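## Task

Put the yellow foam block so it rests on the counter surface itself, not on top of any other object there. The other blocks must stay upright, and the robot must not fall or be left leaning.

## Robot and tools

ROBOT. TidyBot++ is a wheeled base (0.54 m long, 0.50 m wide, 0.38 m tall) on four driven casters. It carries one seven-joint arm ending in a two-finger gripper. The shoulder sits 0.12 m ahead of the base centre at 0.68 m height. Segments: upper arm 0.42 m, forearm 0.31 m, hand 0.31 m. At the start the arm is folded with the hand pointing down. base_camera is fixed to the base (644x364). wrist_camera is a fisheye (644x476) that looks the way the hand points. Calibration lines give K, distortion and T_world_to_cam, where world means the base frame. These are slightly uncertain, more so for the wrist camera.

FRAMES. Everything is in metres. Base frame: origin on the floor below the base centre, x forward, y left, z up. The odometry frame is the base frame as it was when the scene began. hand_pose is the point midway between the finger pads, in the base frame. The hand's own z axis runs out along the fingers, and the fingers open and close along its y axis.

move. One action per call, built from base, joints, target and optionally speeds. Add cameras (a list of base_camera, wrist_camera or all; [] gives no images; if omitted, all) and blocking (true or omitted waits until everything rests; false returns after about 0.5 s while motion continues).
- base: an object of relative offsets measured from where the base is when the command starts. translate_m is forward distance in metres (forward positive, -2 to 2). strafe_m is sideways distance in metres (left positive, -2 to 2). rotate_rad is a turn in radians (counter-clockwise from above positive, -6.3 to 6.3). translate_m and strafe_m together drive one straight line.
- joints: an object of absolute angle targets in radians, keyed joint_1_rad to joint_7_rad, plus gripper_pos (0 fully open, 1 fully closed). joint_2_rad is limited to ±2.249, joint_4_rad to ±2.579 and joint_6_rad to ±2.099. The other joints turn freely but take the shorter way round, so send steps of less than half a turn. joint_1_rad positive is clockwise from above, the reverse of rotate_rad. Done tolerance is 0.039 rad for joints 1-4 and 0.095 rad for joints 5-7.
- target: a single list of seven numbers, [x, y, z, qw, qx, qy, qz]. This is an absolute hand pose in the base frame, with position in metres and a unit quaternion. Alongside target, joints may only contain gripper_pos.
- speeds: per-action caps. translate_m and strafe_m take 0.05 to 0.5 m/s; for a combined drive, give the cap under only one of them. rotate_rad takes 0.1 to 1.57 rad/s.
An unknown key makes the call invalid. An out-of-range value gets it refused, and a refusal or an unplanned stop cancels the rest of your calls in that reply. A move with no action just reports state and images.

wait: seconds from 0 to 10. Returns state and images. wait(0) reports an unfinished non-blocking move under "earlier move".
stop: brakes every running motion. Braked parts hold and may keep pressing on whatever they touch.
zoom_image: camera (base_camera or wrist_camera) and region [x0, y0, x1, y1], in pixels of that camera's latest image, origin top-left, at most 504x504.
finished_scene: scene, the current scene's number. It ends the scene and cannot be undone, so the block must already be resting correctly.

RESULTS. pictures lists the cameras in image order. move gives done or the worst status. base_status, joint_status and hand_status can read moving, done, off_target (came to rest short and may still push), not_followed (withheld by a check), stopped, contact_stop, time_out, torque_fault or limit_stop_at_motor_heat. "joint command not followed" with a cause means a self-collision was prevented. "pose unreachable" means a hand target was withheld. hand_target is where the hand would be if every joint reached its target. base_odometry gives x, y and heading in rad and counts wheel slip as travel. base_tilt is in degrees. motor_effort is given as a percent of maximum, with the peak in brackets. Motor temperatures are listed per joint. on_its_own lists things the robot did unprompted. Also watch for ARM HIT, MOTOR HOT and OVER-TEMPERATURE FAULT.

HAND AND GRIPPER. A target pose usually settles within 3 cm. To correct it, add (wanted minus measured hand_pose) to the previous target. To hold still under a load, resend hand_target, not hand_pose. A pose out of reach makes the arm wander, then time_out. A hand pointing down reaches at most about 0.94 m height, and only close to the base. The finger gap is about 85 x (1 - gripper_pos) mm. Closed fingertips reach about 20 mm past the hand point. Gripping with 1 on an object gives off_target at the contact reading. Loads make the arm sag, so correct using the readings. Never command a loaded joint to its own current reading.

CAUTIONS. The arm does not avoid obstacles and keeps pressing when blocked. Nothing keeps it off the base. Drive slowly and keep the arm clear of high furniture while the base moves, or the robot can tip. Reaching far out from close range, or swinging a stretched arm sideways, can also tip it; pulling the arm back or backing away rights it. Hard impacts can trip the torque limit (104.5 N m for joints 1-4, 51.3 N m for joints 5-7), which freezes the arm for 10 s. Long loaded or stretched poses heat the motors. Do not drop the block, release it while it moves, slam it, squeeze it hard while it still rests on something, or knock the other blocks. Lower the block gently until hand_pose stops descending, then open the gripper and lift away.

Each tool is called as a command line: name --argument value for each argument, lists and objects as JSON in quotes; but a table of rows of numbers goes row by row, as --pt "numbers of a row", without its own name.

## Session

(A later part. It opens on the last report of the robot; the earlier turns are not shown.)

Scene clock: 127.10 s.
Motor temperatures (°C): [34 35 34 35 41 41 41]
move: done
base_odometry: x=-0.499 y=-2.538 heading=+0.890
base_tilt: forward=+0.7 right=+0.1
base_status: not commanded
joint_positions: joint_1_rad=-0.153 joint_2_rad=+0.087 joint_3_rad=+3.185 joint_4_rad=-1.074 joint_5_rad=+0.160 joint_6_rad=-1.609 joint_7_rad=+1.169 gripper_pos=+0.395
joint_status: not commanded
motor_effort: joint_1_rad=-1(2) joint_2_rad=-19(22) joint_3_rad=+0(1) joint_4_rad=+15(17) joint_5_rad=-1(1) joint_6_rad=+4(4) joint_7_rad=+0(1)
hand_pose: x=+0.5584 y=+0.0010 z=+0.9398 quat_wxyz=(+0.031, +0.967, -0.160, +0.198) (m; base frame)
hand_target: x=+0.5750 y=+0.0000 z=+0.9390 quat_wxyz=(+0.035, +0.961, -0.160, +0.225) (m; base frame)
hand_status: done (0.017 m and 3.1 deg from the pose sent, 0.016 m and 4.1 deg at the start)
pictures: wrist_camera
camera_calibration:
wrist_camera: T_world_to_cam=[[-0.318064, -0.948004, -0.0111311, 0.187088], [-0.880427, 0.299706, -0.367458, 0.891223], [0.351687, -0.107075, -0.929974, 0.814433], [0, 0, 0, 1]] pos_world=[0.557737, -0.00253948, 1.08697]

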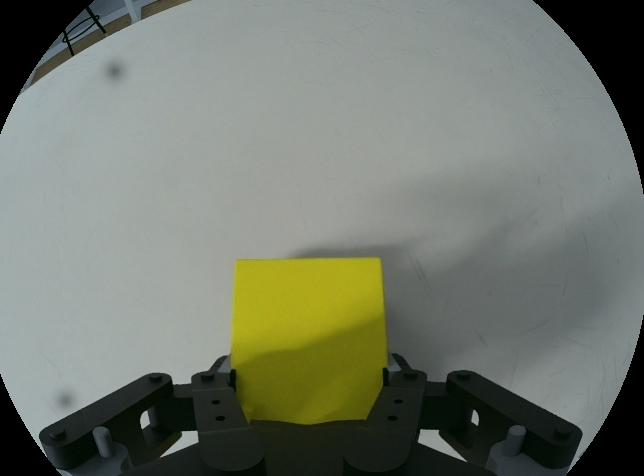

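move --joints '{"gripper_pos":0.25}' --cameras '[]'

move --joints '{"gripper_pos":0}' --cameras '["wrist_camera"]'

move --target '[0.56, 0.0, 1.03, 0.035, 0.962, -0.16, 0.225]' --cameras '["wrist_camera"]'

Scene clock: 131.60 s.
Motor temperatures (°C): [34 35 34 35 41 41 41]
move: done
base_odometry: x=-0.499 y=-2.538 heading=+0.890
base_tilt: forward=+0.7 right=+0.1
base_status: not commanded
joint_positions: joint_1_rad=-0.153 joint_2_rad=+0.087 joint_3_rad=+3.180 joint_4_rad=-1.084 joint_5_rad=+0.160 joint_6_rad=-1.609 joint_7_rad=+1.169 gripper_pos=+0.250
joint_status: all done
motor_effort: joint_1_rad=-1(2) joint_2_rad=-21(22) joint_3_rad=+1(2) joint_4_rad=+17(18) joint_5_rad=+1(1) joint_6_rad=+4(4) joint_7_rad=+0(1)
hand_pose: x=+0.5567 y=+0.0030 z=+0.9358 quat_wxyz=(+0.031, +0.968, -0.157, +0.193) (m; base frame)
hand_target: x=+0.5750 y=+0.0000 z=+0.9390 quat_wxyz=(+0.035, +0.961, -0.160, +0.225) (m; base frame)
hand_status: not commanded
pictures: none
No camera images: "cameras" was empty.

Scene clock: 132.27 s.
Motor temperatures (°C): [34 35 34 35 41 41 41]
move: done
base_odometry: x=-0.499 y=-2.538 heading=+0.890
base_tilt: forward=+0.7 right=+0.1
base_status: not commanded
joint_positions: joint_1_rad=-0.153 joint_2_rad=+0.087 joint_3_rad=+3.180 joint_4_rad=-1.084 joint_5_rad=+0.160 joint_6_rad=-1.609 joint_7_rad=+1.169 gripper_pos=+0.000
joint_status: all done
motor_effort: joint_1_rad=-2(2) joint_2_rad=-22(22) joint_3_rad=+1(2) joint_4_rad=+17(18) joint_5_rad=+1(1) joint_6_rad=+4(4) joint_7_rad=+0(1)
hand_pose: x=+0.5567 y=+0.0030 z=+0.9358 quat_wxyz=(+0.031, +0.968, -0.157, +0.193) (m; base frame)
hand_target: x=+0.5750 y=+0.0000 z=+0.9390 quat_wxyz=(+0.035, +0.961, -0.160, +0.225) (m; base frame)
hand_status: not commanded
pictures: wrist_camera
camera_calibration:
wrist_camera: T_world_to_cam=[[-0.313115, -0.949687, -0.00733124, 0.182103], [-0.885667, 0.294777, -0.358748, 0.882429], [0.34286, -0.105836, -0.933406, 0.819548], [0, 0, 0, 1]] pos_world=[0.557568, -0.000440581, 1.08288]

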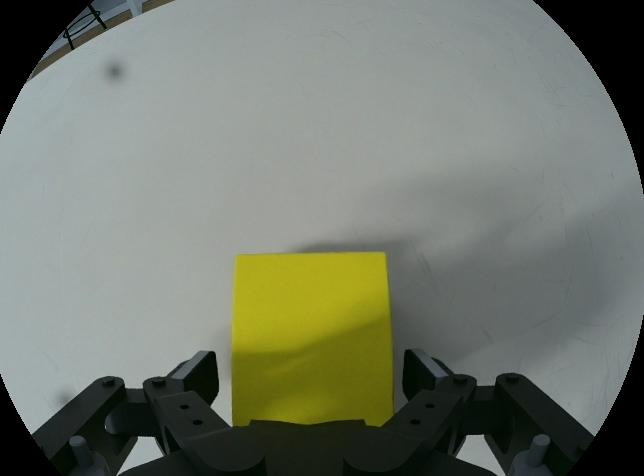

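Scene clock: 133.93 s.
Motor temperatures (°C): [34 35 34 35 41 41 41]
move: done
base_odometry: x=-0.499 y=-2.538 heading=+0.890
base_tilt: forward=+0.7 right=+0.1
base_status: not commanded
joint_positions: joint_1_rad=-0.162 joint_2_rad=+0.173 joint_3_rad=+3.210 joint_4_rad=-0.637 joint_5_rad=+0.160 joint_6_rad=-1.820 joint_7_rad=+1.176 gripper_pos=+0.000
joint_status: not commanded
motor_effort: joint_1_rad=+0(2) joint_2_rad=-22(23) joint_3_rad=+0(2) joint_4_rad=+15(19) joint_5_rad=+1(1) joint_6_rad=+5(5) joint_7_rad=+0(1)
hand_pose: x=+0.5715 y=+0.0004 z=+1.0451 quat_wxyz=(+0.012, +0.947, -0.181, +0.264) (m; base frame)
hand_target: x=+0.5600 y=+0.0000 z=+1.0300 quat_wxyz=(+0.035, +0.961, -0.160, +0.225) (m; base frame)
hand_status: done (0.019 m and 5.9 deg from the pose sent, 0.094 m and 3.7 deg at the start)
pictures: wrist_camera
camera_calibration:
wrist_camera: T_world_to_cam=[[-0.344999, -0.935276, -0.0789641, 0.278151], [-0.809077, 0.338981, -0.48009, 1.01853], [0.475784, -0.101742, -0.873658, 0.777876], [0, 0, 0, 1]] pos_world=[0.549933, -0.00597242, 1.19055]

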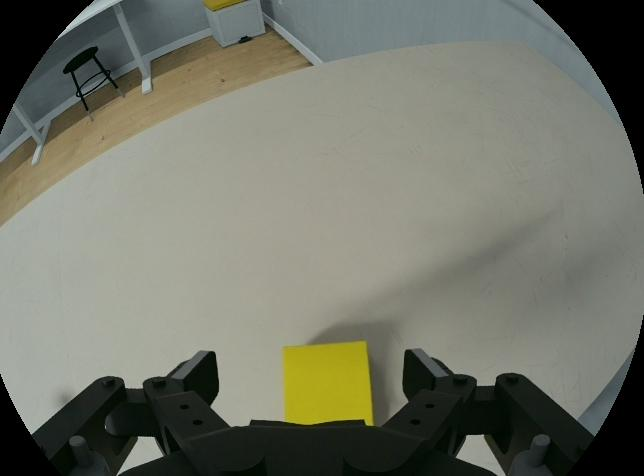

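finished_scene --scene 2

The scene is finished: the task was done.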